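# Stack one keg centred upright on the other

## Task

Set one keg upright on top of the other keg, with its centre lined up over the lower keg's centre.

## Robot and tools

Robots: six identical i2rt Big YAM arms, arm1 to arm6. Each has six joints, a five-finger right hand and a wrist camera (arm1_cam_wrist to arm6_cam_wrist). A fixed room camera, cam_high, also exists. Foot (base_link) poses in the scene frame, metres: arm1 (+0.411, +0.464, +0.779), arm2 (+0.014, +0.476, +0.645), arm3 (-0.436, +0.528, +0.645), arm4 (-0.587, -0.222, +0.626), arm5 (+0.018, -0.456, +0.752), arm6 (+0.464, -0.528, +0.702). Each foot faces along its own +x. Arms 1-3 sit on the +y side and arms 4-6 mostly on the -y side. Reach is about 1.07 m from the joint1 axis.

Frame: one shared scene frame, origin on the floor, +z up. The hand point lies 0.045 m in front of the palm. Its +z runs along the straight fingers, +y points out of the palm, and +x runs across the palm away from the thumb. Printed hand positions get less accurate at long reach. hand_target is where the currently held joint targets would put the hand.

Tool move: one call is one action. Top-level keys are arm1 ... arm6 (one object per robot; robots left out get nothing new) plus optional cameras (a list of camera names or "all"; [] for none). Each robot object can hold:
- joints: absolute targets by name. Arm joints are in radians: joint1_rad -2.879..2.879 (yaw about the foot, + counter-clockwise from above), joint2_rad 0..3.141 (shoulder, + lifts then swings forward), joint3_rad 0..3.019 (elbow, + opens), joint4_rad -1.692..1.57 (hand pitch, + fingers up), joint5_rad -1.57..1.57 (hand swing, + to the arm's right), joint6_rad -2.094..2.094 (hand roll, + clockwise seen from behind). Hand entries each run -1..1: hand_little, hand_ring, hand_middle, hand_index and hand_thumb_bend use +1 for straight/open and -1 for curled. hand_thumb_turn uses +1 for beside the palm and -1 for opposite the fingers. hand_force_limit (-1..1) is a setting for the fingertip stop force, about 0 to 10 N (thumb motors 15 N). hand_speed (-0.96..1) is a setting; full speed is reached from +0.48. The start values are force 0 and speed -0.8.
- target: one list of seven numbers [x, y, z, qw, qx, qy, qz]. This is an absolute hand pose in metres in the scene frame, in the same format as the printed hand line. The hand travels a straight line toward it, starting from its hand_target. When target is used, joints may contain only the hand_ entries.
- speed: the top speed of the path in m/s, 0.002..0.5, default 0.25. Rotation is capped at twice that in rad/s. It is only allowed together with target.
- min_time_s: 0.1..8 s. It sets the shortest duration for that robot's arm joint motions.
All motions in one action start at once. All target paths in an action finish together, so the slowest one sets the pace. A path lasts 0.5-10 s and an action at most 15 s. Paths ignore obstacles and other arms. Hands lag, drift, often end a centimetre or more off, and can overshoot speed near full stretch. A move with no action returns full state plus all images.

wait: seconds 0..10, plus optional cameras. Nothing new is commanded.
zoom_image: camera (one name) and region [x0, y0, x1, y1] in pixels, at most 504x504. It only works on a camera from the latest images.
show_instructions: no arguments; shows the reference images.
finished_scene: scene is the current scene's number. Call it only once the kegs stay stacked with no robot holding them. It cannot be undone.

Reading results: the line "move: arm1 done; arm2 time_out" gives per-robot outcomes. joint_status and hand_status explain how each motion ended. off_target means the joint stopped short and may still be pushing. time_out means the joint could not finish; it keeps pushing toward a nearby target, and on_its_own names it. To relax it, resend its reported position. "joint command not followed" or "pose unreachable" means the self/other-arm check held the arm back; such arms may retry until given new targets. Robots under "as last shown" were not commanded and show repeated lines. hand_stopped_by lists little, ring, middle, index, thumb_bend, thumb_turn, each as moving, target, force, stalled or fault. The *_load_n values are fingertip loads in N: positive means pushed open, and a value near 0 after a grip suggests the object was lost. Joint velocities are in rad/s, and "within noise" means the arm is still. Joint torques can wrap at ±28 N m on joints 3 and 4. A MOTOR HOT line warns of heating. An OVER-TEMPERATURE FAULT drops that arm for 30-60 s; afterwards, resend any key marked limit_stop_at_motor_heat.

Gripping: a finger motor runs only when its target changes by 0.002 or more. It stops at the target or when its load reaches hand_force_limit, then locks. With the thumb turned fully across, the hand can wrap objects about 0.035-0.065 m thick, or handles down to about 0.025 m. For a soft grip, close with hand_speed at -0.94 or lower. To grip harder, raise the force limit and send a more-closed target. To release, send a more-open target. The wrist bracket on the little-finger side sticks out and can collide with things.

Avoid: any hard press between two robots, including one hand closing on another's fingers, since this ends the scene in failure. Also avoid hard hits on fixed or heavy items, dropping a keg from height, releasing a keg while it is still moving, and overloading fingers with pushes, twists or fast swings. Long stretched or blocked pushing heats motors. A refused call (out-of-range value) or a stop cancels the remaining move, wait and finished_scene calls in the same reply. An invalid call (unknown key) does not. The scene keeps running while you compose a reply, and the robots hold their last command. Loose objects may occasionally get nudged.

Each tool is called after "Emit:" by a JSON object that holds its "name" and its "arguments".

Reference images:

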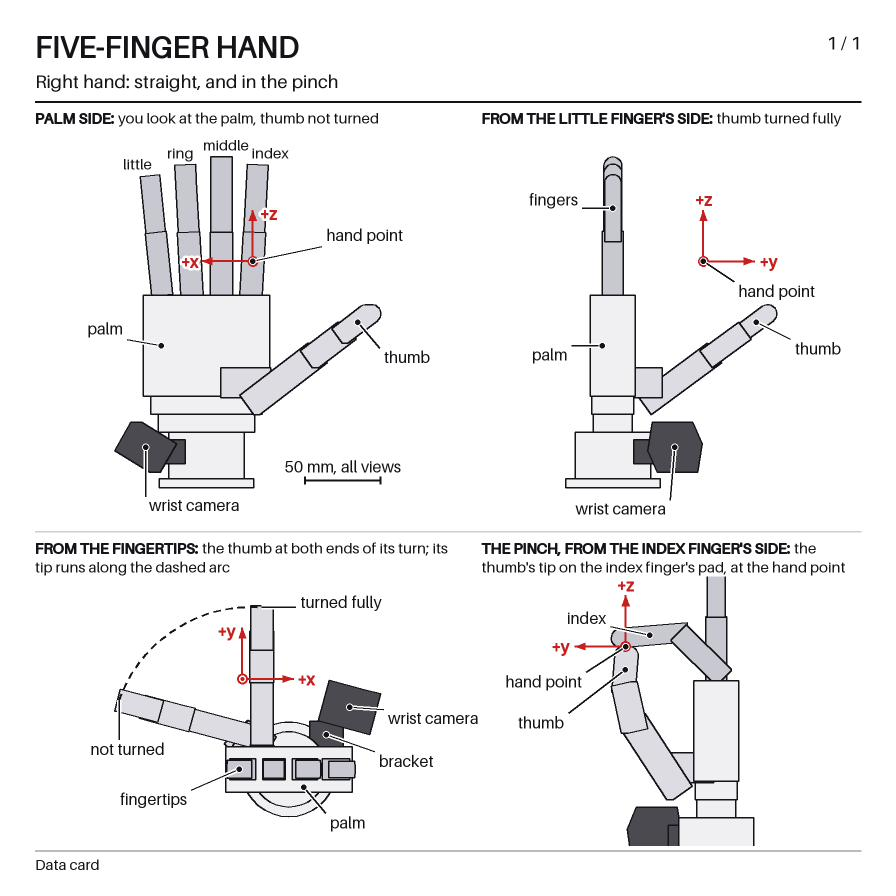

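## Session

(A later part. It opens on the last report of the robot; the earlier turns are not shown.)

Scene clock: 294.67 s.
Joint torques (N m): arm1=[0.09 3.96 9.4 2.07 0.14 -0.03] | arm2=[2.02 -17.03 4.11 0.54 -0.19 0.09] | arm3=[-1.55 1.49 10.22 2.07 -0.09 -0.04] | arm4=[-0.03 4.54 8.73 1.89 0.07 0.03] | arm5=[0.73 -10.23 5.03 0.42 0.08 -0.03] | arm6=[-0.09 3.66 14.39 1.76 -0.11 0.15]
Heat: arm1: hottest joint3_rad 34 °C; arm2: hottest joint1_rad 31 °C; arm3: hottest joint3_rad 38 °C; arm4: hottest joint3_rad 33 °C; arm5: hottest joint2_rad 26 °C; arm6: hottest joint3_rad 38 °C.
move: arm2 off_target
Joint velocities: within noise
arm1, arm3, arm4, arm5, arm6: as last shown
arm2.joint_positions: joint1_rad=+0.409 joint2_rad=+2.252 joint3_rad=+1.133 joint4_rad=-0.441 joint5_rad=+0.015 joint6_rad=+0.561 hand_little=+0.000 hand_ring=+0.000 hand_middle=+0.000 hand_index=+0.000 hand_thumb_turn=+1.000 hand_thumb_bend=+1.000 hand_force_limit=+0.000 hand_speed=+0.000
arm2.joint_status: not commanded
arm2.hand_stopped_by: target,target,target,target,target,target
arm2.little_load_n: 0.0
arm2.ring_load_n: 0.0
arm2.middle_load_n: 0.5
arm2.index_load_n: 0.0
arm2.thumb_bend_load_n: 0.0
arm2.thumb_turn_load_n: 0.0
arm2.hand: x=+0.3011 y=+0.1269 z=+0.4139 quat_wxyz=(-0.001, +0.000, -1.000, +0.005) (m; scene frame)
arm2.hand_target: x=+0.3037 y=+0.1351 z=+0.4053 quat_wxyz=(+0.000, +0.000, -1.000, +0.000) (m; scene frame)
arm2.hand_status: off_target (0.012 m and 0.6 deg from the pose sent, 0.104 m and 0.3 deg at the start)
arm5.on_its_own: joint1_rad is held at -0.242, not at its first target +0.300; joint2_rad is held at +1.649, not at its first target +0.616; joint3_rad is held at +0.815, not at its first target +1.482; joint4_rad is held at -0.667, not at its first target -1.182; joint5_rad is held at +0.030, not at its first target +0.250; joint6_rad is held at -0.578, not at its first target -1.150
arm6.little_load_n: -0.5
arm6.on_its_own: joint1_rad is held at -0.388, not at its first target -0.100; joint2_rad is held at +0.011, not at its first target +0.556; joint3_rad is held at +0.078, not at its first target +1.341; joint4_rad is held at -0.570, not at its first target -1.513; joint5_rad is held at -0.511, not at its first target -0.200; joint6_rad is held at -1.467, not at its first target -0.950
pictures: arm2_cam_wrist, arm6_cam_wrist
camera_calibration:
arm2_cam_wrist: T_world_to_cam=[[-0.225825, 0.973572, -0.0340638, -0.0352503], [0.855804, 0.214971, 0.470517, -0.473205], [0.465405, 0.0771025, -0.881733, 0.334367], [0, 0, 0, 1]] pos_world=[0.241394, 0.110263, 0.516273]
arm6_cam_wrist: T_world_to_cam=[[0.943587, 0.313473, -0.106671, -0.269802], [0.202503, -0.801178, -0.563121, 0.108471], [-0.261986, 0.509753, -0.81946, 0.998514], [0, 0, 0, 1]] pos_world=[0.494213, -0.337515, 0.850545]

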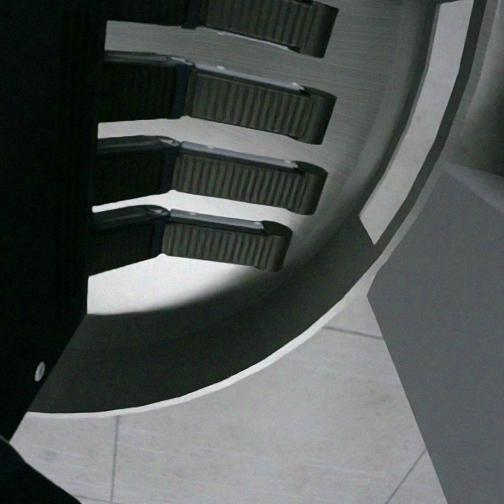

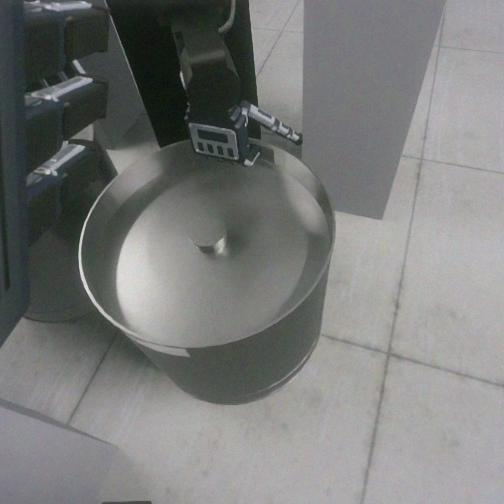

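Emit:
{"name": "move", "arguments": {"arm2": {"target": [0.300, 0.135, 0.37, 0, 0, 1, 0], "speed": 0.08}, "cameras": ["arm2_cam_wrist", "arm6_cam_wrist"]}}

Emit:
{"name": "zoom_image", "arguments": {"camera": "arm6_cam_wrist", "region": [170, 60, 320, 210]}}

Emit:
{"name": "zoom_image", "arguments": {"camera": "arm2_cam_wrist", "region": [304, 0, 504, 200]}}

Emit:
{"name": "zoom_image", "arguments": {"camera": "arm2_cam_wrist", "region": [304, 200, 504, 400]}}

Scene clock: 313.67 s.
Joint torques (N m): arm1=[0.21 3.84 9.4 2.04 0.16 -0.04] | arm2=[1.44 -17.2 5.33 0.46 -0.2 0.01] | arm3=[-1.55 1.55 10.17 2.13 -0.08 -0.03] | arm4=[0.21 4.42 8.68 1.92 0.06 0.02] | arm5=[0.67 -10.23 5.03 0.42 0.08 -0.03] | arm6=[-0.15 3.6 14.38 1.63 -0.14 0.11]
Heat: arm1: hottest joint3_rad 34 °C; arm2: hottest joint1_rad 31 °C; arm3: hottest joint3_rad 39 °C; arm4: hottest joint3_rad 33 °C; arm5: hottest joint2_rad 26 °C; arm6: hottest joint3_rad 40 °C.
move: arm2 off_target
Joint velocities: within noise
arm1, arm3, arm4, arm5, arm6: as last shown
arm2.joint_positions: joint1_rad=+0.409 joint2_rad=+2.338 joint3_rad=+1.133 joint4_rad=-0.378 joint5_rad=+0.015 joint6_rad=+0.562 hand_little=+0.000 hand_ring=+0.000 hand_middle=+0.000 hand_index=+0.000 hand_thumb_turn=+1.000 hand_thumb_bend=+1.000 hand_force_limit=+0.000 hand_speed=+0.000
arm2.joint_status: not commanded
arm2.hand_stopped_by: target,target,target,target,target,target
arm2.little_load_n: 0.0
arm2.ring_load_n: 0.0
arm2.middle_load_n: 0.0
arm2.index_load_n: 0.0
arm2.thumb_bend_load_n: 0.0
arm2.thumb_turn_load_n: 0.0
arm2.hand: x=+0.2930 y=+0.1406 z=+0.3756 quat_wxyz=(+0.005, -0.001, -1.000, -0.005) (m; scene frame)
arm2.hand_target: x=+0.2999 y=+0.1352 z=+0.3702 quat_wxyz=(+0.000, +0.000, -1.000, +0.000) (m; scene frame)
arm2.hand_status: off_target (0.011 m and 0.8 deg from the pose sent, 0.045 m and 0.6 deg at the start)
arm5.on_its_own: joint1_rad is held at -0.242, not at its first target +0.300; joint2_rad is held at +1.649, not at its first target +0.616; joint3_rad is held at +0.815, not at its first target +1.482; joint4_rad is held at -0.667, not at its first target -1.182; joint5_rad is held at +0.030, not at its first target +0.250; joint6_rad is held at -0.578, not at its first target -1.150
arm6.little_load_n: 0.0
arm6.on_its_own: joint1_rad is held at -0.388, not at its first target -0.100; joint2_rad is held at +0.011, not at its first target +0.556; joint3_rad is held at +0.078, not at its first target +1.341; joint4_rad is held at -0.570, not at its first target -1.513; joint5_rad is held at -0.511, not at its first target -0.200; joint6_rad is held at -1.467, not at its first target -0.950
pictures: arm2_cam_wrist, arm6_cam_wrist
camera_calibration:
arm2_cam_wrist: T_world_to_cam=[[-0.225997, 0.974053, -0.0120442, -0.0600576], [0.861587, 0.205641, 0.46409, -0.449259], [0.454526, 0.094506, -0.885706, 0.305538], [0, 0, 0, 1]] pos_world=[0.234628, 0.12201, 0.47839]
arm6_cam_wrist: T_world_to_cam=[[0.943587, 0.313473, -0.106671, -0.269802], [0.202503, -0.801178, -0.563121, 0.108471], [-0.261986, 0.509753, -0.81946, 0.998514], [0, 0, 0, 1]] pos_world=[0.494213, -0.337515, 0.850545]

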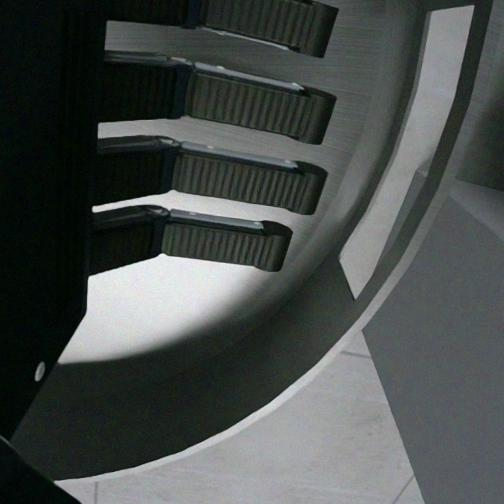

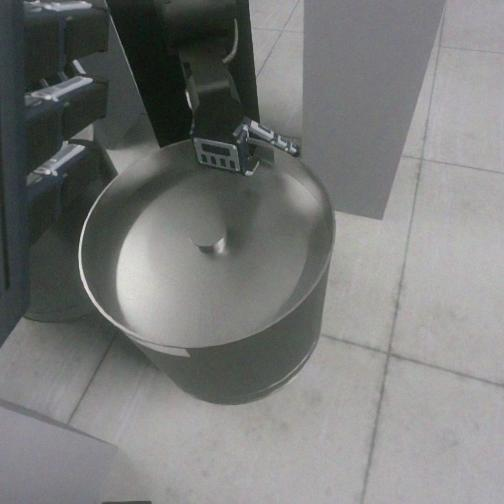

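Scaled by 3.360.

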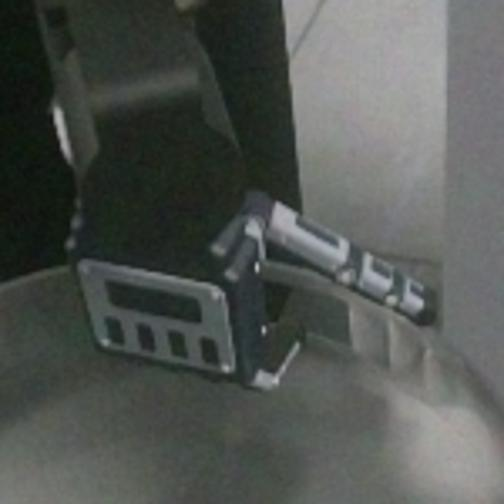

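Scaled by 2.520.

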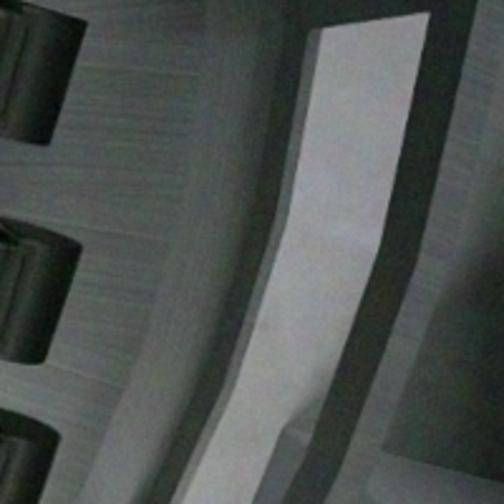

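Scaled by 2.520.

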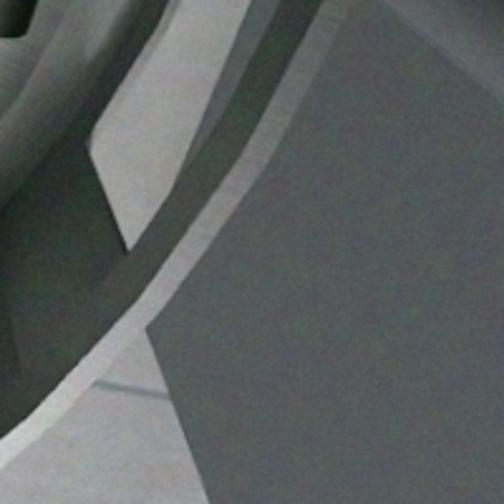

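Emit:
{"name": "move", "arguments": {"arm2": {"target": [0.302, 0.155, 0.349, 0, 0, 1, 0], "speed": 0.06}, "cameras": ["arm2_cam_wrist", "arm6_cam_wrist"]}}

Emit:
{"name": "zoom_image", "arguments": {"camera": "arm6_cam_wrist", "region": [170, 60, 320, 210]}}

Emit:
{"name": "zoom_image", "arguments": {"camera": "arm2_cam_wrist", "region": [204, 0, 504, 300]}}

Scene clock: 351.03 s.
Joint torques (N m): arm1=[0.03 4.01 9.42 2.02 0.12 -0.03] | arm2=[1.9 -16.91 2.69 0.51 -0.19 0.09] | arm3=[-1.73 1.67 10.22 2.11 -0.09 -0.03] | arm4=[0.15 4.42 8.69 1.92 0.06 0.02] | arm5=[0.67 -10.23 5.04 0.42 0.07 -0.03] | arm6=[0.15 3.66 14.49 1.76 -0.11 0.11]
Heat: arm1: hottest joint3_rad 34 °C; arm2: hottest joint1_rad 31 °C; arm3: hottest joint3_rad 39 °C; arm4: hottest joint3_rad 33 °C; arm5: hottest joint2_rad 26 °C; arm6: hottest joint3_rad 42 °C.
move: arm2 off_target
Joint velocities: within noise
arm1, arm3, arm4, arm5, arm6: as last shown
arm2.joint_positions: joint1_rad=+0.428 joint2_rad=+2.374 joint3_rad=+1.133 joint4_rad=-0.312 joint5_rad=+0.015 joint6_rad=+0.579 hand_little=+0.000 hand_ring=+0.000 hand_middle=+0.000 hand_index=+0.000 hand_thumb_turn=+1.000 hand_thumb_bend=+1.000 hand_force_limit=+0.000 hand_speed=+0.000
arm2.joint_status: not commanded
arm2.hand_stopped_by: target,target,target,target,target,target
arm2.little_load_n: 0.0
arm2.ring_load_n: 0.0
arm2.middle_load_n: 0.0
arm2.index_load_n: 0.0
arm2.thumb_bend_load_n: 0.0
arm2.thumb_turn_load_n: 0.0
arm2.hand: x=+0.3024 y=+0.1431 z=+0.3587 quat_wxyz=(-0.003, +0.000, -1.000, +0.008) (m; scene frame)
arm2.hand_target: x=+0.3016 y=+0.1550 z=+0.3493 quat_wxyz=(+0.000, +0.000, -1.000, +0.000) (m; scene frame)
arm2.hand_status: off_target (0.015 m and 1.0 deg from the pose sent, 0.032 m and 0.8 deg at the start)
arm5.on_its_own: joint1_rad is held at -0.242, not at its first target +0.300; joint2_rad is held at +1.649, not at its first target +0.616; joint3_rad is held at +0.815, not at its first target +1.482; joint4_rad is held at -0.667, not at its first target -1.182; joint5_rad is held at +0.030, not at its first target +0.250; joint6_rad is held at -0.578, not at its first target -1.150
arm6.little_load_n: -0.5
arm6.thumb_bend_load_n: 0.5
arm6.on_its_own: joint1_rad is held at -0.388, not at its first target -0.100; joint2_rad is held at +0.011, not at its first target +0.556; joint3_rad is held at +0.078, not at its first target +1.341; joint4_rad is held at -0.570, not at its first target -1.513; joint5_rad is held at -0.511, not at its first target -0.200; joint6_rad is held at -1.467, not at its first target -0.950
pictures: arm2_cam_wrist, arm6_cam_wrist
camera_calibration:
arm2_cam_wrist: T_world_to_cam=[[-0.227079, 0.973039, -0.0403756, -0.0499036], [0.853655, 0.21883, 0.472638, -0.452569], [0.468731, 0.0728594, -0.880331, 0.28294], [0, 0, 0, 1]] pos_world=[0.242382, 0.126979, 0.460968]
arm6_cam_wrist: T_world_to_cam=[[0.943587, 0.313473, -0.106671, -0.269802], [0.202503, -0.801178, -0.563121, 0.108471], [-0.261986, 0.509753, -0.81946, 0.998514], [0, 0, 0, 1]] pos_world=[0.494213, -0.337515, 0.850545]

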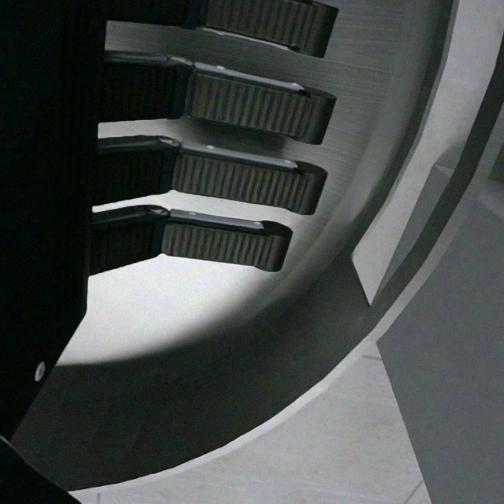

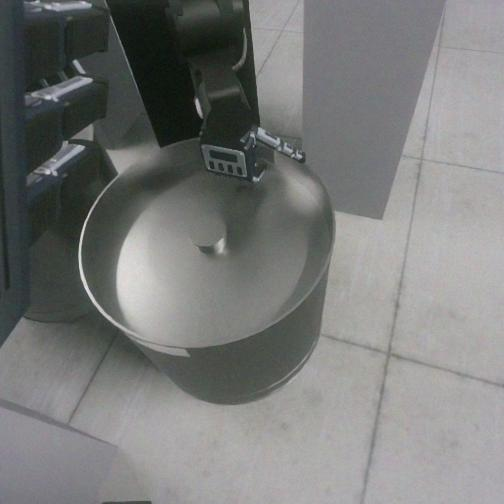

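Scaled by 3.360.

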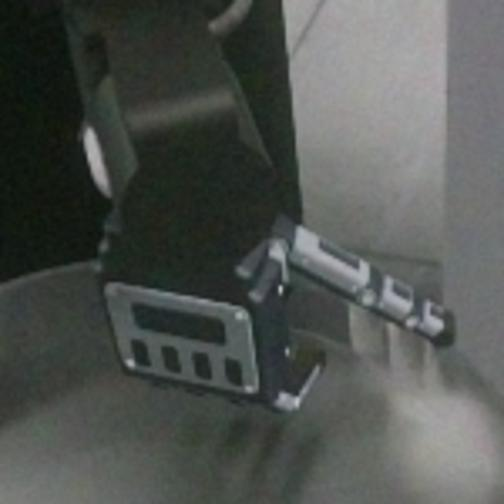

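Scaled by 1.680.

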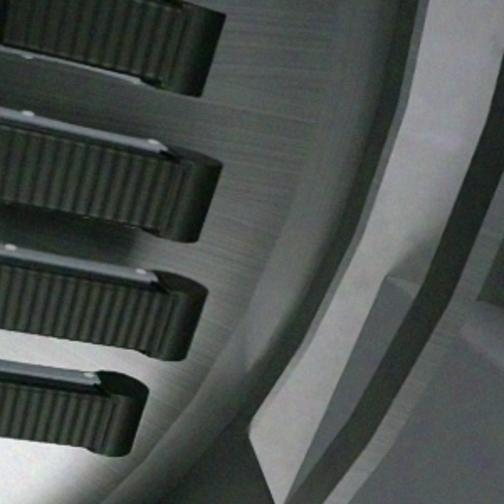

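Emit:
{"name": "move", "arguments": {"arm2": {"target": [0.295, 0.190, 0.350, 0, 0, 1, 0], "speed": 0.05}, "cameras": ["arm2_cam_wrist", "arm6_cam_wrist"]}}

Emit:
{"name": "zoom_image", "arguments": {"camera": "arm6_cam_wrist", "region": [170, 60, 320, 210]}}

Scene clock: 359.93 s.
Joint torques (N m): arm1=[-0.15 3.96 9.37 2 0.15 -0.03] | arm2=[1.96 -18.14 1.85 0.49 -0.2 0.07] | arm3=[-1.85 1.61 10.18 2.03 -0.1 -0.04] | arm4=[-0.09 4.72 8.66 1.91 0.06 0.01] | arm5=[0.73 -10.23 5.03 0.42 0.07 -0.03] | arm6=[0.09 3.6 14.34 1.66 -0.13 0.13]
Heat: arm1: hottest joint3_rad 34 °C; arm2: hottest joint1_rad 31 °C; arm3: hottest joint3_rad 39 °C; arm4: hottest joint3_rad 33 °C; arm5: hottest joint2_rad 26 °C; arm6: hottest joint3_rad 42 °C.
move: arm2 done
Joint velocities: within noise
arm1.joint_positions: joint1_rad=+0.350 joint2_rad=+0.567 joint3_rad=+1.375 joint4_rad=-1.336 joint5_rad=+0.100 joint6_rad=-1.400 hand_little=+1.000 hand_ring=+1.000 hand_middle=+1.000 hand_index=+1.000 hand_thumb_turn=+1.000 hand_thumb_bend=+1.000 hand_force_limit=+0.000 hand_speed=-0.800
arm1.joint_status: not commanded
arm1.hand_stopped_by: target,target,target,target,target,target
arm1.little_load_n: 0.0
arm1.ring_load_n: 0.0
arm1.middle_load_n: 0.0
arm1.index_load_n: 0.0
arm1.thumb_bend_load_n: 0.0
arm1.thumb_turn_load_n: 0.0
arm1.hand: x=+0.3921 y=+0.2451 z=+1.2797 quat_wxyz=(+0.307, +0.620, -0.603, +0.396) (m; scene frame)
arm1.hand_target: x=+0.3916 y=+0.2472 z=+1.2883 quat_wxyz=(+0.311, +0.616, -0.600, +0.404) (m; scene frame)
arm1.hand_status: not commanded
arm2.joint_positions: joint1_rad=+0.459 joint2_rad=+2.374 joint3_rad=+1.034 joint4_rad=-0.238 joint5_rad=+0.015 joint6_rad=+0.612 hand_little=+0.000 hand_ring=+0.000 hand_middle=+0.000 hand_index=+0.000 hand_thumb_turn=+1.000 hand_thumb_bend=+1.000 hand_force_limit=+0.000 hand_speed=+0.000
arm2.joint_status: not commanded
arm2.hand_stopped_by: target,target,target,target,target,target
arm2.little_load_n: 0.0
arm2.ring_load_n: 0.0
arm2.middle_load_n: 0.0
arm2.index_load_n: 0.0
arm2.thumb_bend_load_n: 0.0
arm2.thumb_turn_load_n: 0.0
arm2.hand: x=+0.2901 y=+0.1866 z=+0.3493 quat_wxyz=(+0.004, +0.000, -1.000, -0.003) (m; scene frame)
arm2.hand_target: x=+0.2949 y=+0.1899 z=+0.3500 quat_wxyz=(+0.000, +0.000, -1.000, +0.000) (m; scene frame)
arm2.hand_status: done (0.006 m and 0.5 deg from the pose sent, 0.048 m and 1.0 deg at the start)
arm3.joint_positions: joint1_rad=+0.150 joint2_rad=+0.607 joint3_rad=+1.465 joint4_rad=-1.236 joint5_rad=+0.200 joint6_rad=-0.950 hand_little=+1.000 hand_ring=+1.000 hand_middle=+1.000 hand_index=+1.000 hand_thumb_turn=+1.000 hand_thumb_bend=+1.000 hand_force_limit=+0.000 hand_speed=-0.800
arm3.joint_status: not commanded
arm3.hand_stopped_by: target,target,target,target,target,target
arm3.little_load_n: 0.0
arm3.ring_load_n: 0.0
arm3.middle_load_n: 0.0
arm3.index_load_n: 0.0
arm3.thumb_bend_load_n: 0.0
arm3.thumb_turn_load_n: 0.0
arm3.hand: x=-0.5114 y=+0.3085 z=+1.1831 quat_wxyz=(+0.328, +0.322, -0.762, +0.456) (m; scene frame)
arm3.hand_target: x=-0.5115 y=+0.3110 z=+1.1926 quat_wxyz=(+0.331, +0.318, -0.757, +0.465) (m; scene frame)
arm3.hand_status: not commanded
arm4.joint_positions: joint1_rad=-0.400 joint2_rad=+0.547 joint3_rad=+1.325 joint4_rad=-1.416 joint5_rad=-0.050 joint6_rad=-1.450 hand_little=+1.000 hand_ring=+1.000 hand_middle=+1.000 hand_index=+1.000 hand_thumb_turn=+1.000 hand_thumb_bend=+1.000 hand_force_limit=+0.000 hand_speed=-0.800
arm4.joint_status: not commanded
arm4.hand_stopped_by: target,target,target,target,target,target
arm4.little_load_n: 0.0
arm4.ring_load_n: 0.0
arm4.middle_load_n: 0.0
arm4.index_load_n: 0.0
arm4.thumb_bend_load_n: 0.0
arm4.thumb_turn_load_n: 0.0
arm4.hand: x=-0.3904 y=-0.1555 z=+1.0879 quat_wxyz=(-0.169, +0.870, +0.202, +0.416) (m; scene frame)
arm4.hand_target: x=-0.3904 y=-0.1556 z=+1.1005 quat_wxyz=(-0.173, +0.864, +0.201, +0.429) (m; scene frame)
arm4.hand_status: not commanded
arm5, arm6: as last shown
arm5.on_its_own: joint1_rad is held at -0.242, not at its first target +0.300; joint2_rad is held at +1.649, not at its first target +0.616; joint3_rad is held at +0.815, not at its first target +1.482; joint4_rad is held at -0.667, not at its first target -1.182; joint5_rad is held at +0.030, not at its first target +0.250; joint6_rad is held at -0.578, not at its first target -1.150
arm6.little_load_n: 0.0
arm6.thumb_bend_load_n: 0.0
arm6.on_its_own: joint1_rad is held at -0.388, not at its first target -0.100; joint2_rad is held at +0.011, not at its first target +0.556; joint3_rad is held at +0.078, not at its first target +1.341; joint4_rad is held at -0.570, not at its first target -1.513; joint5_rad is held at -0.511, not at its first target -0.200; joint6_rad is held at -1.467, not at its first target -0.950
pictures: arm2_cam_wrist, arm6_cam_wrist
camera_calibration:
arm2_cam_wrist: T_world_to_cam=[[-0.226268, 0.973913, -0.0172067, -0.103988], [0.860347, 0.208104, 0.465291, -0.444431], [0.456734, 0.0904768, -0.88499, 0.278969], [0, 0, 0, 1]] pos_world=[0.231421, 0.168523, 0.451886]
arm6_cam_wrist: T_world_to_cam=[[0.943587, 0.313473, -0.106671, -0.269802], [0.202503, -0.801178, -0.563121, 0.108471], [-0.261986, 0.509753, -0.81946, 0.998514], [0, 0, 0, 1]] pos_world=[0.494213, -0.337515, 0.850545]

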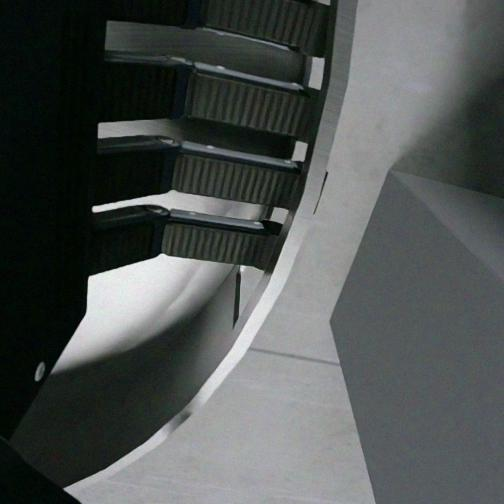

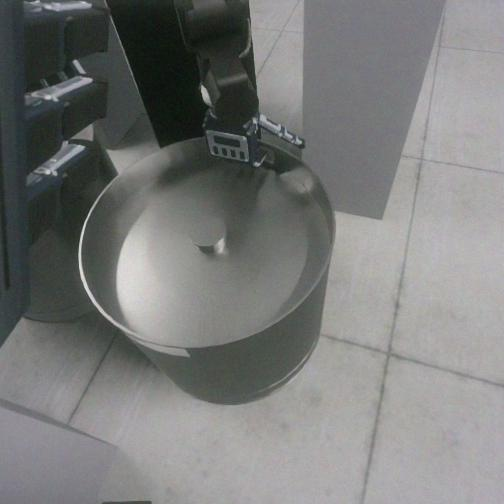

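Scaled by 3.360.

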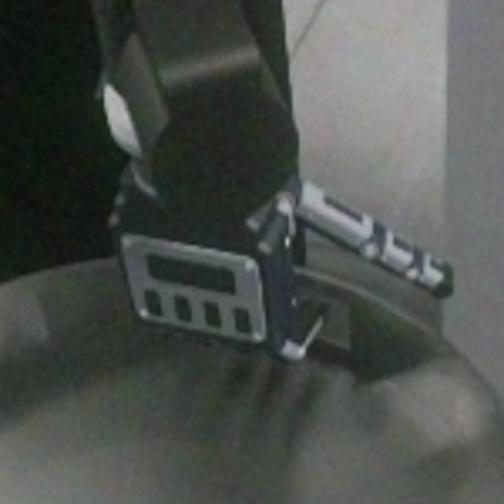

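Emit:
{"name": "move", "arguments": {"arm2": {"target": [0.300, 0.217, 0.351, 0, 0, 1, 0], "speed": 0.05}, "cameras": ["arm2_cam_wrist", "arm6_cam_wrist"]}}

Emit:
{"name": "zoom_image", "arguments": {"camera": "arm6_cam_wrist", "region": [170, 60, 320, 210]}}

Scene clock: 366.57 s.
Joint torques (N m): arm1=[0.32 3.84 9.36 2.03 0.14 -0.03] | arm2=[1.96 -18.67 1.33 0.49 -0.21 0.1] | arm3=[-1.61 1.44 10.17 2.09 -0.09 -0.03] | arm4=[0.03 4.66 8.69 1.89 0.08 0.02] | arm5=[0.62 -10.23 5.01 0.43 0.07 -0.03] | arm6=[0.62 3.9 14.35 1.72 -0.11 0.17]
Heat: arm1: hottest joint3_rad 34 °C; arm2: hottest joint1_rad 31 °C; arm3: hottest joint3_rad 39 °C; arm4: hottest joint3_rad 33 °C; arm5: hottest joint2_rad 26 °C; arm6: hottest joint3_rad 42 °C.
move: arm2 done
Joint velocities: within noise
arm1, arm3, arm4, arm5, arm6: as last shown
arm2.joint_positions: joint1_rad=+0.509 joint2_rad=+2.374 joint3_rad=+0.979 joint4_rad=-0.196 joint5_rad=+0.015 joint6_rad=+0.660 hand_little=+0.000 hand_ring=+0.000 hand_middle=+0.000 hand_index=+0.000 hand_thumb_turn=+1.000 hand_thumb_bend=+1.000 hand_force_limit=+0.000 hand_speed=+0.000
arm2.joint_status: not commanded
arm2.hand_stopped_by: target,target,target,target,target,target
arm2.little_load_n: 0.5
arm2.ring_load_n: 0.0
arm2.middle_load_n: 0.0
arm2.index_load_n: 0.0
arm2.thumb_bend_load_n: 0.0
arm2.thumb_turn_load_n: 0.0
arm2.hand: x=+0.2926 y=+0.2179 z=+0.3457 quat_wxyz=(+0.007, +0.000, -1.000, -0.007) (m; scene frame)
arm2.hand_target: x=+0.3000 y=+0.2170 z=+0.3509 quat_wxyz=(+0.000, +0.000, -1.000, +0.000) (m; scene frame)
arm2.hand_status: done (0.009 m and 1.2 deg from the pose sent, 0.032 m and 0.5 deg at the start)
arm5.on_its_own: joint1_rad is held at -0.242, not at its first target +0.300; joint2_rad is held at +1.649, not at its first target +0.616; joint3_rad is held at +0.815, not at its first target +1.482; joint4_rad is held at -0.667, not at its first target -1.182; joint5_rad is held at +0.030, not at its first target +0.250; joint6_rad is held at -0.578, not at its first target -1.150
arm6.on_its_own: joint1_rad is held at -0.388, not at its first target -0.100; joint2_rad is held at +0.011, not at its first target +0.556; joint3_rad is held at +0.078, not at its first target +1.341; joint4_rad is held at -0.570, not at its first target -1.513; joint5_rad is held at -0.511, not at its first target -0.200; joint6_rad is held at -1.467, not at its first target -0.950
pictures: arm2_cam_wrist, arm6_cam_wrist
camera_calibration:
arm2_cam_wrist: T_world_to_cam=[[-0.227633, 0.973725, -0.00648371, -0.137233], [0.863463, 0.204925, 0.460909, -0.450188], [0.450128, 0.0993198, -0.887424, 0.272685], [0, 0, 0, 1]] pos_world=[0.234739, 0.198799, 0.448593]
arm6_cam_wrist: T_world_to_cam=[[0.943587, 0.313473, -0.106671, -0.269802], [0.202503, -0.801178, -0.563121, 0.108471], [-0.261986, 0.509753, -0.81946, 0.998514], [0, 0, 0, 1]] pos_world=[0.494213, -0.337515, 0.850545]

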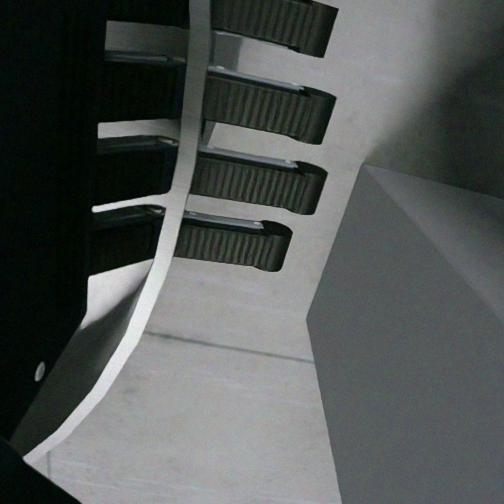

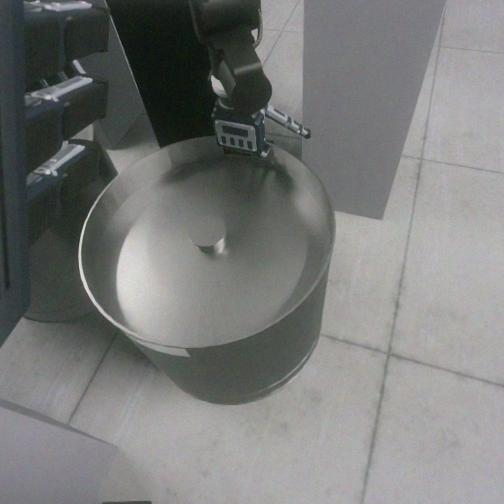

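Scaled by 3.360.

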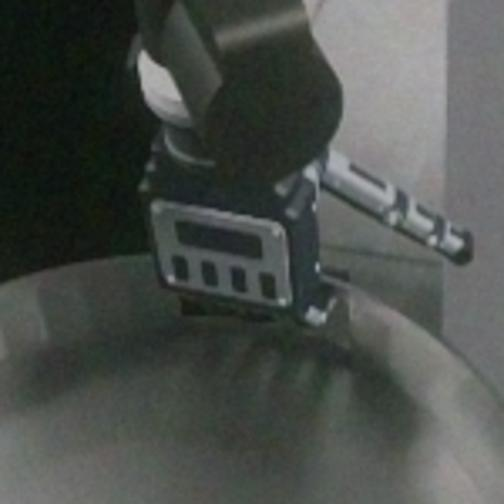

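Emit:
{"name": "move", "arguments": {"arm2": {"joints": {"hand_speed": -0.9, "hand_force_limit": -0.4, "hand_little": -0.9, "hand_ring": -0.9, "hand_middle": -0.9, "hand_index": -0.9}}, "cameras": ["arm2_cam_wrist", "arm6_cam_wrist"]}}

Emit:
{"name": "zoom_image", "arguments": {"camera": "arm6_cam_wrist", "region": [170, 60, 320, 210]}}

Scene clock: 375.67 s.
Joint torques (N m): arm1=[0.03 3.72 9.36 1.99 0.15 -0.02] | arm2=[1.9 -18.78 1.35 0.02 -0.31 0.09] | arm3=[-1.67 1.38 10.21 2.11 -0.08 -0.04] | arm4=[0.21 4.54 8.65 1.89 0.08 0.02] | arm5=[0.73 -10.17 5.03 0.42 0.07 -0.03] | arm6=[0.15 3.78 14.32 1.68 -0.13 0.11]
Heat: arm1: hottest joint3_rad 34 °C; arm2: hottest joint1_rad 31 °C; arm3: hottest joint3_rad 39 °C; arm4: hottest joint3_rad 33 °C; arm5: hottest joint2_rad 26 °C; arm6: hottest joint3_rad 43 °C.
move: arm2 off_target
Joint velocities: within noise
arm1, arm3, arm4, arm6: as last shown
arm2.joint_positions: joint1_rad=+0.509 joint2_rad=+2.375 joint3_rad=+0.979 joint4_rad=-0.183 joint5_rad=+0.017 joint6_rad=+0.661 hand_little=-0.371 hand_ring=-0.371 hand_middle=-0.398 hand_index=-0.455 hand_thumb_turn=+1.000 hand_thumb_bend=+1.000 hand_force_limit=-0.400 hand_speed=-0.900
arm2.joint_status: hand_little off_target (ended at -0.371, target -0.900); hand_ring off_target (ended at -0.371, target -0.900); hand_middle off_target (ended at -0.398, target -0.900); hand_index off_target (ended at -0.455, target -0.900); the others done
arm2.hand_stopped_by: force,force,force,force,target,target
arm2.little_load_n: 1.0
arm2.ring_load_n: 0.5
arm2.middle_load_n: 1.0
arm2.index_load_n: 3.0
arm2.thumb_bend_load_n: 0.0
arm2.thumb_turn_load_n: 0.0
arm2.hand: x=+0.2942 y=+0.2151 z=+0.3447 quat_wxyz=(+0.004, +0.000, -1.000, -0.001) (m; scene frame)
arm2.hand_target: x=+0.3000 y=+0.2170 z=+0.3510 quat_wxyz=(+0.000, +0.000, -1.000, +0.000) (m; scene frame)
arm2.hand_status: not commanded
arm5.joint_positions: joint1_rad=-0.252 joint2_rad=+1.653 joint3_rad=+0.815 joint4_rad=-0.666 joint5_rad=+0.029 joint6_rad=-0.576 hand_little=+1.000 hand_ring=+1.000 hand_middle=+1.000 hand_index=+1.000 hand_thumb_turn=+1.000 hand_thumb_bend=+1.000 hand_force_limit=+0.000 hand_speed=-0.800
arm5.joint_status: not commanded
arm5.hand_stopped_by: target,target,target,target,target,target
arm5.little_load_n: 0.0
arm5.ring_load_n: 0.0
arm5.middle_load_n: 0.0
arm5.index_load_n: 0.0
arm5.thumb_bend_load_n: 0.0
arm5.thumb_turn_load_n: 0.0
arm5.on_its_own: joint1_rad is held at -0.242, not at its first target +0.300; joint2_rad is held at +1.649, not at its first target +0.616; joint3_rad is held at +0.815, not at its first target +1.482; joint4_rad is held at -0.667, not at its first target -1.182; joint5_rad is held at +0.030, not at its first target +0.250; joint6_rad is held at -0.578, not at its first target -1.150
arm5.hand: x=+0.1792 y=-0.1718 z=+0.6986 quat_wxyz=(-0.024, +0.998, +0.048, +0.027) (m; scene frame)
arm5.hand_target: x=+0.1767 y=-0.1700 z=+0.7000 quat_wxyz=(-0.025, +0.998, +0.055, +0.028) (m; scene frame)
arm5.hand_status: not commanded
arm6.on_its_own: joint1_rad is held at -0.388, not at its first target -0.100; joint2_rad is held at +0.011, not at its first target +0.556; joint3_rad is held at +0.078, not at its first target +1.341; joint4_rad is held at -0.570, not at its first target -1.513; joint5_rad is held at -0.511, not at its first target -0.200; joint6_rad is held at -1.467, not at its first target -0.950
pictures: arm2_cam_wrist, arm6_cam_wrist
camera_calibration:
arm2_cam_wrist: T_world_to_cam=[[-0.22668, 0.973783, -0.0190235, -0.130112], [0.861039, 0.209488, 0.463385, -0.451642], [0.455222, 0.0886602, -0.885953, 0.271655], [0, 0, 0, 1]] pos_world=[0.235725, 0.197229, 0.447483]
arm6_cam_wrist: T_world_to_cam=[[0.943587, 0.313473, -0.106671, -0.269802], [0.202503, -0.801178, -0.563121, 0.108471], [-0.261986, 0.509753, -0.81946, 0.998514], [0, 0, 0, 1]] pos_world=[0.494213, -0.337515, 0.850545]

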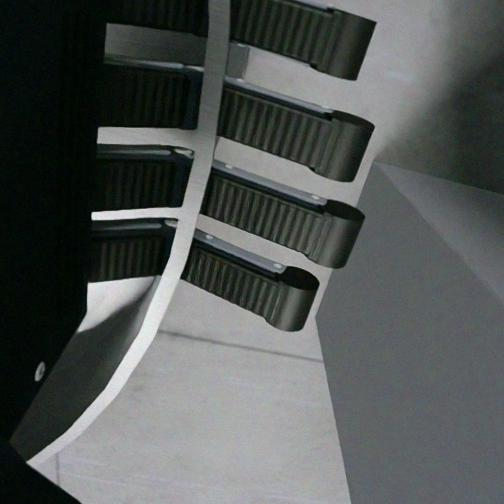

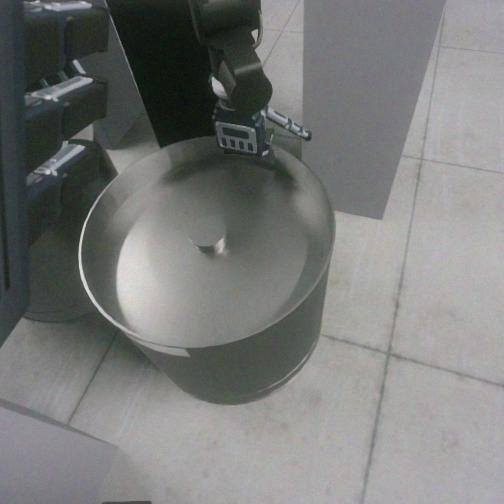

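Scaled by 3.360.

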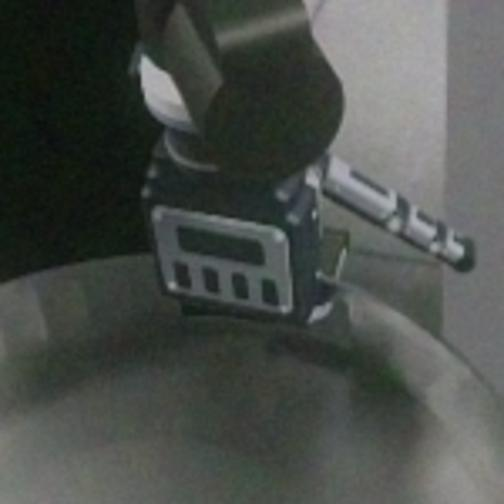

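Emit:
{"name": "move", "arguments": {"arm5": {"target": [0.225, -0.15, 0.46, 0, 1, 0, 0], "speed": 0.15, "joints": {"hand_little": 0.0, "hand_ring": 0.0, "hand_middle": 0.0, "hand_index": 0.0, "hand_speed": 0}}, "cameras": ["arm5_cam_wrist", "cam_high"]}}

Emit:
{"name": "zoom_image", "arguments": {"camera": "arm5_cam_wrist", "region": [204, 0, 504, 300]}}

Scene clock: 390.83 s.
Joint torques (N m): arm1=[0.03 3.72 9.4 1.89 0.13 -0.05] | arm2=[1.9 -18.84 1.35 0.02 -0.31 0.09] | arm3=[-1.61 1.49 10.18 2.02 -0.09 -0.04] | arm4=[0.09 4.6 8.72 1.92 0.07 0.02] | arm5=[-0.79 -13.33 3.25 0.64 -0.15 -0.01] | arm6=[0.26 3.55 14.5 1.81 -0.13 0.12]
Heat: arm1: hottest joint3_rad 34 °C; arm2: hottest joint2_rad 32 °C; arm3: hottest joint3_rad 39 °C; arm4: hottest joint3_rad 33 °C; arm5: hottest joint2_rad 26 °C; arm6: hottest joint3_rad 43 °C.
move: arm5 done
Joint velocities: within noise
arm1, arm2, arm3, arm4, arm6: as last shown
arm2.ring_load_n: 0.0
arm2.index_load_n: 3.5
arm5.joint_positions: joint1_rad=-0.340 joint2_rad=+2.357 joint3_rad=+1.037 joint4_rad=-0.266 joint5_rad=+0.011 joint6_rad=-0.576 hand_little=+0.000 hand_ring=+0.000 hand_middle=+0.000 hand_index=+0.000 hand_thumb_turn=+1.000 hand_thumb_bend=+1.000 hand_force_limit=+0.000 hand_speed=+0.000
arm5.joint_status: all done
arm5.hand_stopped_by: target,target,target,target,target,target
arm5.little_load_n: 0.0
arm5.ring_load_n: 0.0
arm5.middle_load_n: 0.0
arm5.index_load_n: 0.0
arm5.thumb_bend_load_n: 0.0
arm5.thumb_turn_load_n: 0.0
arm5.hand: x=+0.2176 y=-0.1552 z=+0.4648 quat_wxyz=(+0.007, +1.000, +0.005, -0.002) (m; scene frame)
arm5.hand_target: x=+0.2248 y=-0.1502 z=+0.4602 quat_wxyz=(+0.000, +1.000, +0.000, +0.000) (m; scene frame)
arm5.hand_status: done (0.010 m and 1.0 deg from the pose sent, 0.244 m and 6.9 deg at the start)
arm6.on_its_own: joint1_rad is held at -0.388, not at its first target -0.100; joint2_rad is held at +0.011, not at its first target +0.556; joint3_rad is held at +0.078, not at its first target +1.341; joint4_rad is held at -0.570, not at its first target -1.513; joint5_rad is held at -0.511, not at its first target -0.200; joint6_rad is held at -1.467, not at its first target -0.950
pictures: arm5_cam_wrist, cam_high
camera_calibration:
arm5_cam_wrist: T_world_to_cam=[[0.22753, -0.969596, 0.0900823, -0.245843], [-0.825544, -0.143006, 0.545918, -0.0985118], [-0.516437, -0.198579, -0.832982, 0.57772], [0, 0, 0, 1]] pos_world=[0.272967, -0.137733, 0.557156]

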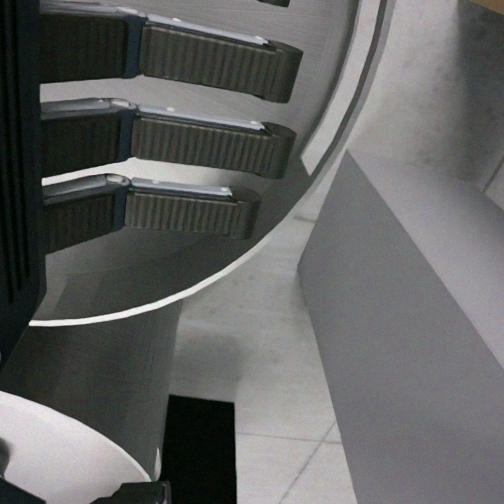

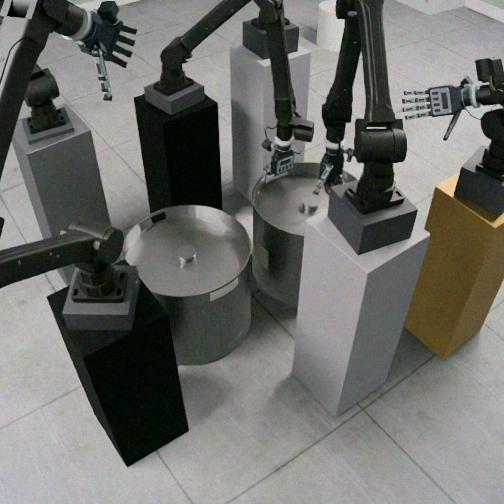

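Scaled by 1.680.

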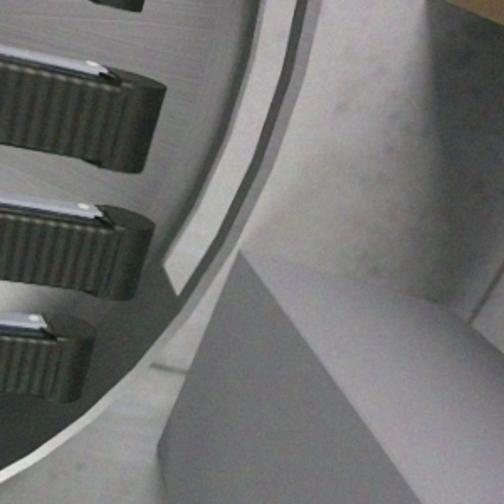

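Emit:
{"name": "move", "arguments": {"arm5": {"target": [0.230, -0.145, 0.386, 0, 1, 0, 0], "speed": 0.08}, "cameras": ["arm5_cam_wrist"]}}

Emit:
{"name": "zoom_image", "arguments": {"camera": "arm5_cam_wrist", "region": [254, 0, 504, 250]}}

Emit:
{"name": "zoom_image", "arguments": {"camera": "arm5_cam_wrist", "region": [254, 150, 504, 400]}}

Scene clock: 403.90 s.
Joint torques (N m): arm1=[0.15 3.84 9.37 2 0.14 -0.03] | arm2=[1.9 -18.9 1.35 0.02 -0.31 0.09] | arm3=[-1.73 1.55 10.18 2.09 -0.08 -0.04] | arm4=[-0.09 4.6 8.69 1.84 0.08 0.01] | arm5=[-0.97 -13.98 2.59 0.64 -0.15 -0.05] | arm6=[0.62 3.84 14.3 1.63 -0.12 0.11]
Heat: arm1: hottest joint3_rad 34 °C; arm2: hottest joint2_rad 32 °C; arm3: hottest joint3_rad 39 °C; arm4: hottest joint3_rad 33 °C; arm5: hottest joint2_rad 27 °C; arm6: hottest joint3_rad 43 °C.
move: arm5 done
Joint velocities: within noise
arm1, arm2, arm3, arm4: as last shown
arm1.index_load_n: 0.5
arm2.ring_load_n: 0.5
arm2.index_load_n: 3.0
arm5.joint_positions: joint1_rad=-0.343 joint2_rad=+2.554 joint3_rad=+1.160 joint4_rad=-0.186 joint5_rad=+0.011 joint6_rad=-0.576 hand_little=+0.000 hand_ring=+0.000 hand_middle=+0.000 hand_index=+0.000 hand_thumb_turn=+1.000 hand_thumb_bend=+1.000 hand_force_limit=+0.000 hand_speed=+0.000
arm5.joint_status: not commanded
arm5.hand_stopped_by: target,target,target,target,target,target
arm5.little_load_n: 0.0
arm5.ring_load_n: 0.0
arm5.middle_load_n: 0.5
arm5.index_load_n: 0.0
arm5.thumb_bend_load_n: 0.0
arm5.thumb_turn_load_n: 0.0
arm5.hand: x=+0.2238 y=-0.1462 z=+0.3924 quat_wxyz=(+0.005, +1.000, +0.004, -0.001) (m; scene frame)
arm5.hand_target: x=+0.2298 y=-0.1451 z=+0.3861 quat_wxyz=(+0.000, +1.000, +0.000, +0.000) (m; scene frame)
arm5.hand_status: done (0.009 m and 0.7 deg from the pose sent, 0.080 m and 1.0 deg at the start)
arm6.joint_positions: joint1_rad=-0.403 joint2_rad=+0.011 joint3_rad=+0.045 joint4_rad=-0.558 joint5_rad=-0.514 joint6_rad=-1.480 hand_little=+1.000 hand_ring=+1.000 hand_middle=+1.000 hand_index=+1.000 hand_thumb_turn=+1.000 hand_thumb_bend=+1.000 hand_force_limit=+0.000 hand_speed=-0.800
arm6.joint_status: not commanded
arm6.hand_stopped_by: target,target,target,target,target,target
arm6.little_load_n: 0.0
arm6.ring_load_n: 0.0
arm6.middle_load_n: 0.0
arm6.index_load_n: 0.0
arm6.thumb_bend_load_n: 0.0
arm6.thumb_turn_load_n: 0.0
arm6.on_its_own: joint1_rad is held at -0.388, not at its first target -0.100; joint2_rad is held at +0.011, not at its first target +0.556; joint3_rad is held at +0.078, not at its first target +1.341; joint4_rad is held at -0.570, not at its first target -1.513; joint5_rad is held at -0.511, not at its first target -0.200; joint6_rad is held at -1.467, not at its first target -0.950
arm6.hand: x=+0.4614 y=-0.2822 z=+0.7527 quat_wxyz=(-0.494, +0.587, +0.608, +0.208) (m; scene frame)
arm6.hand_target: x=+0.4584 y=-0.2801 z=+0.7695 quat_wxyz=(-0.501, +0.581, +0.606, +0.209) (m; scene frame)
arm6.hand_status: not commanded
pictures: arm5_cam_wrist
camera_calibration:
arm5_cam_wrist: T_world_to_cam=[[0.224551, -0.970653, 0.0860826, -0.229915], [-0.827643, -0.143343, 0.542642, -0.0508515], [-0.514377, -0.193097, -0.835542, 0.523795], [0, 0, 0, 1]] pos_world=[0.278969, -0.129314, 0.485038]

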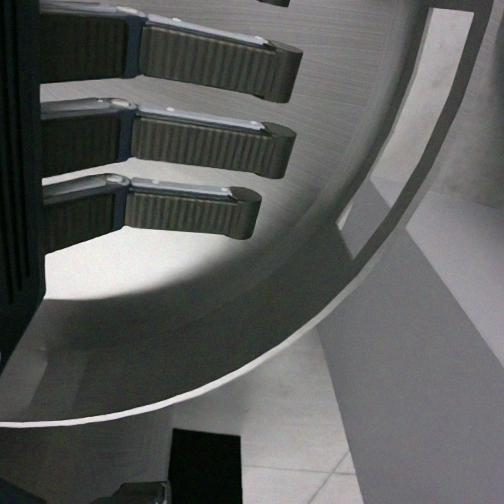

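Scaled by 2.016.

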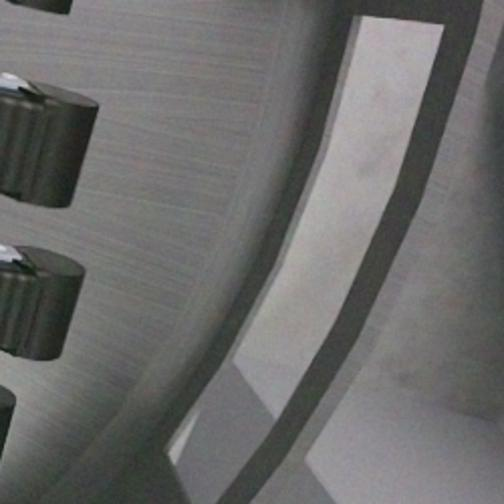

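Scaled by 2.016.

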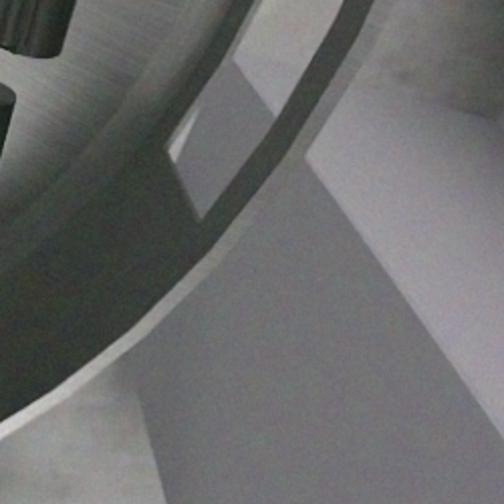

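Emit:
{"name": "move", "arguments": {"arm5": {"target": [0.216, -0.165, 0.334, 0, 1, 0, 0], "speed": 0.06}, "cameras": ["arm5_cam_wrist"]}}

Emit:
{"name": "zoom_image", "arguments": {"camera": "arm5_cam_wrist", "region": [204, 0, 504, 300]}}

Scene clock: 423.33 s.
Joint torques (N m): arm1=[-0.03 3.78 9.37 1.94 0.13 -0.03] | arm2=[1.9 -18.78 1.35 0.02 -0.31 0.09] | arm3=[-1.55 1.38 10.21 2.11 -0.1 -0.02] | arm4=[0.03 4.66 8.64 1.89 0.08 0.01] | arm5=[-0.91 -13.8 1.55 0.7 -0.14 -0.05] | arm6=[0.21 3.49 14.27 1.78 -0.13 0.11]
Heat: arm1: hottest joint3_rad 34 °C; arm2: hottest joint2_rad 32 °C; arm3: hottest joint3_rad 39 °C; arm4: hottest joint3_rad 33 °C; arm5: hottest joint2_rad 29 °C; arm6: hottest joint3_rad 44 °C.
move: arm5 done
Joint velocities: within noise
arm1, arm2, arm3, arm4, arm6: as last shown
arm1.index_load_n: 0.0
arm2.little_load_n: 0.5
arm2.ring_load_n: 0.0
arm5.joint_positions: joint1_rad=-0.343 joint2_rad=+2.683 joint3_rad=+1.186 joint4_rad=-0.079 joint5_rad=+0.011 joint6_rad=-0.576 hand_little=+0.000 hand_ring=+0.000 hand_middle=+0.000 hand_index=+0.000 hand_thumb_turn=+1.000 hand_thumb_bend=+1.000 hand_force_limit=+0.000 hand_speed=+0.000
arm5.joint_status: not commanded
arm5.hand_stopped_by: target,target,target,target,target,target
arm5.little_load_n: 0.0
arm5.ring_load_n: 0.0
arm5.middle_load_n: 0.0
arm5.index_load_n: 0.0
arm5.thumb_bend_load_n: 0.0
arm5.thumb_turn_load_n: 0.0
arm5.hand: x=+0.2122 y=-0.1638 z=+0.3404 quat_wxyz=(+0.003, +1.000, +0.004, +0.000) (m; scene frame)
arm5.hand_target: x=+0.2159 y=-0.1650 z=+0.3342 quat_wxyz=(+0.000, +1.000, +0.000, +0.000) (m; scene frame)
arm5.hand_status: done (0.008 m and 0.6 deg from the pose sent, 0.062 m and 0.7 deg at the start)
arm6.thumb_turn_load_n: 0.5
arm6.on_its_own: joint1_rad is held at -0.388, not at its first target -0.100; joint2_rad is held at +0.011, not at its first target +0.556; joint3_rad is held at +0.078, not at its first target +1.341; joint4_rad is held at -0.570, not at its first target -1.513; joint5_rad is held at -0.511, not at its first target -0.200; joint6_rad is held at -1.467, not at its first target -0.950
pictures: arm5_cam_wrist
camera_calibration:
arm5_cam_wrist: T_world_to_cam=[[0.224353, -0.97095, 0.0831963, -0.238912], [-0.828824, -0.145214, 0.540336, -0.0340226], [-0.512558, -0.190181, -0.837326, 0.471699], [0, 0, 0, 1]] pos_world=[0.267175, -0.147204, 0.433226]

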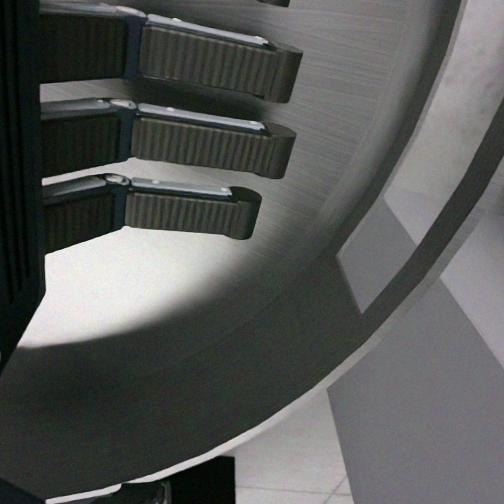

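Scaled by 1.680.

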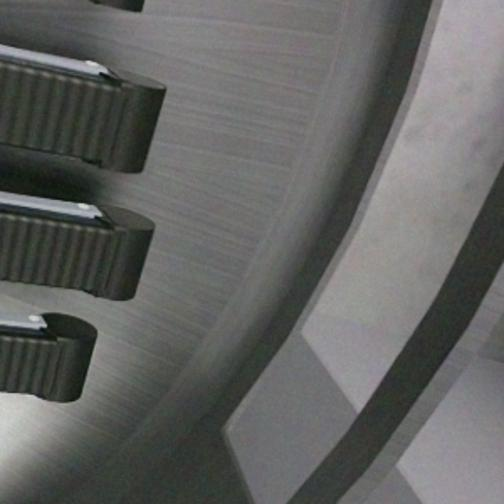

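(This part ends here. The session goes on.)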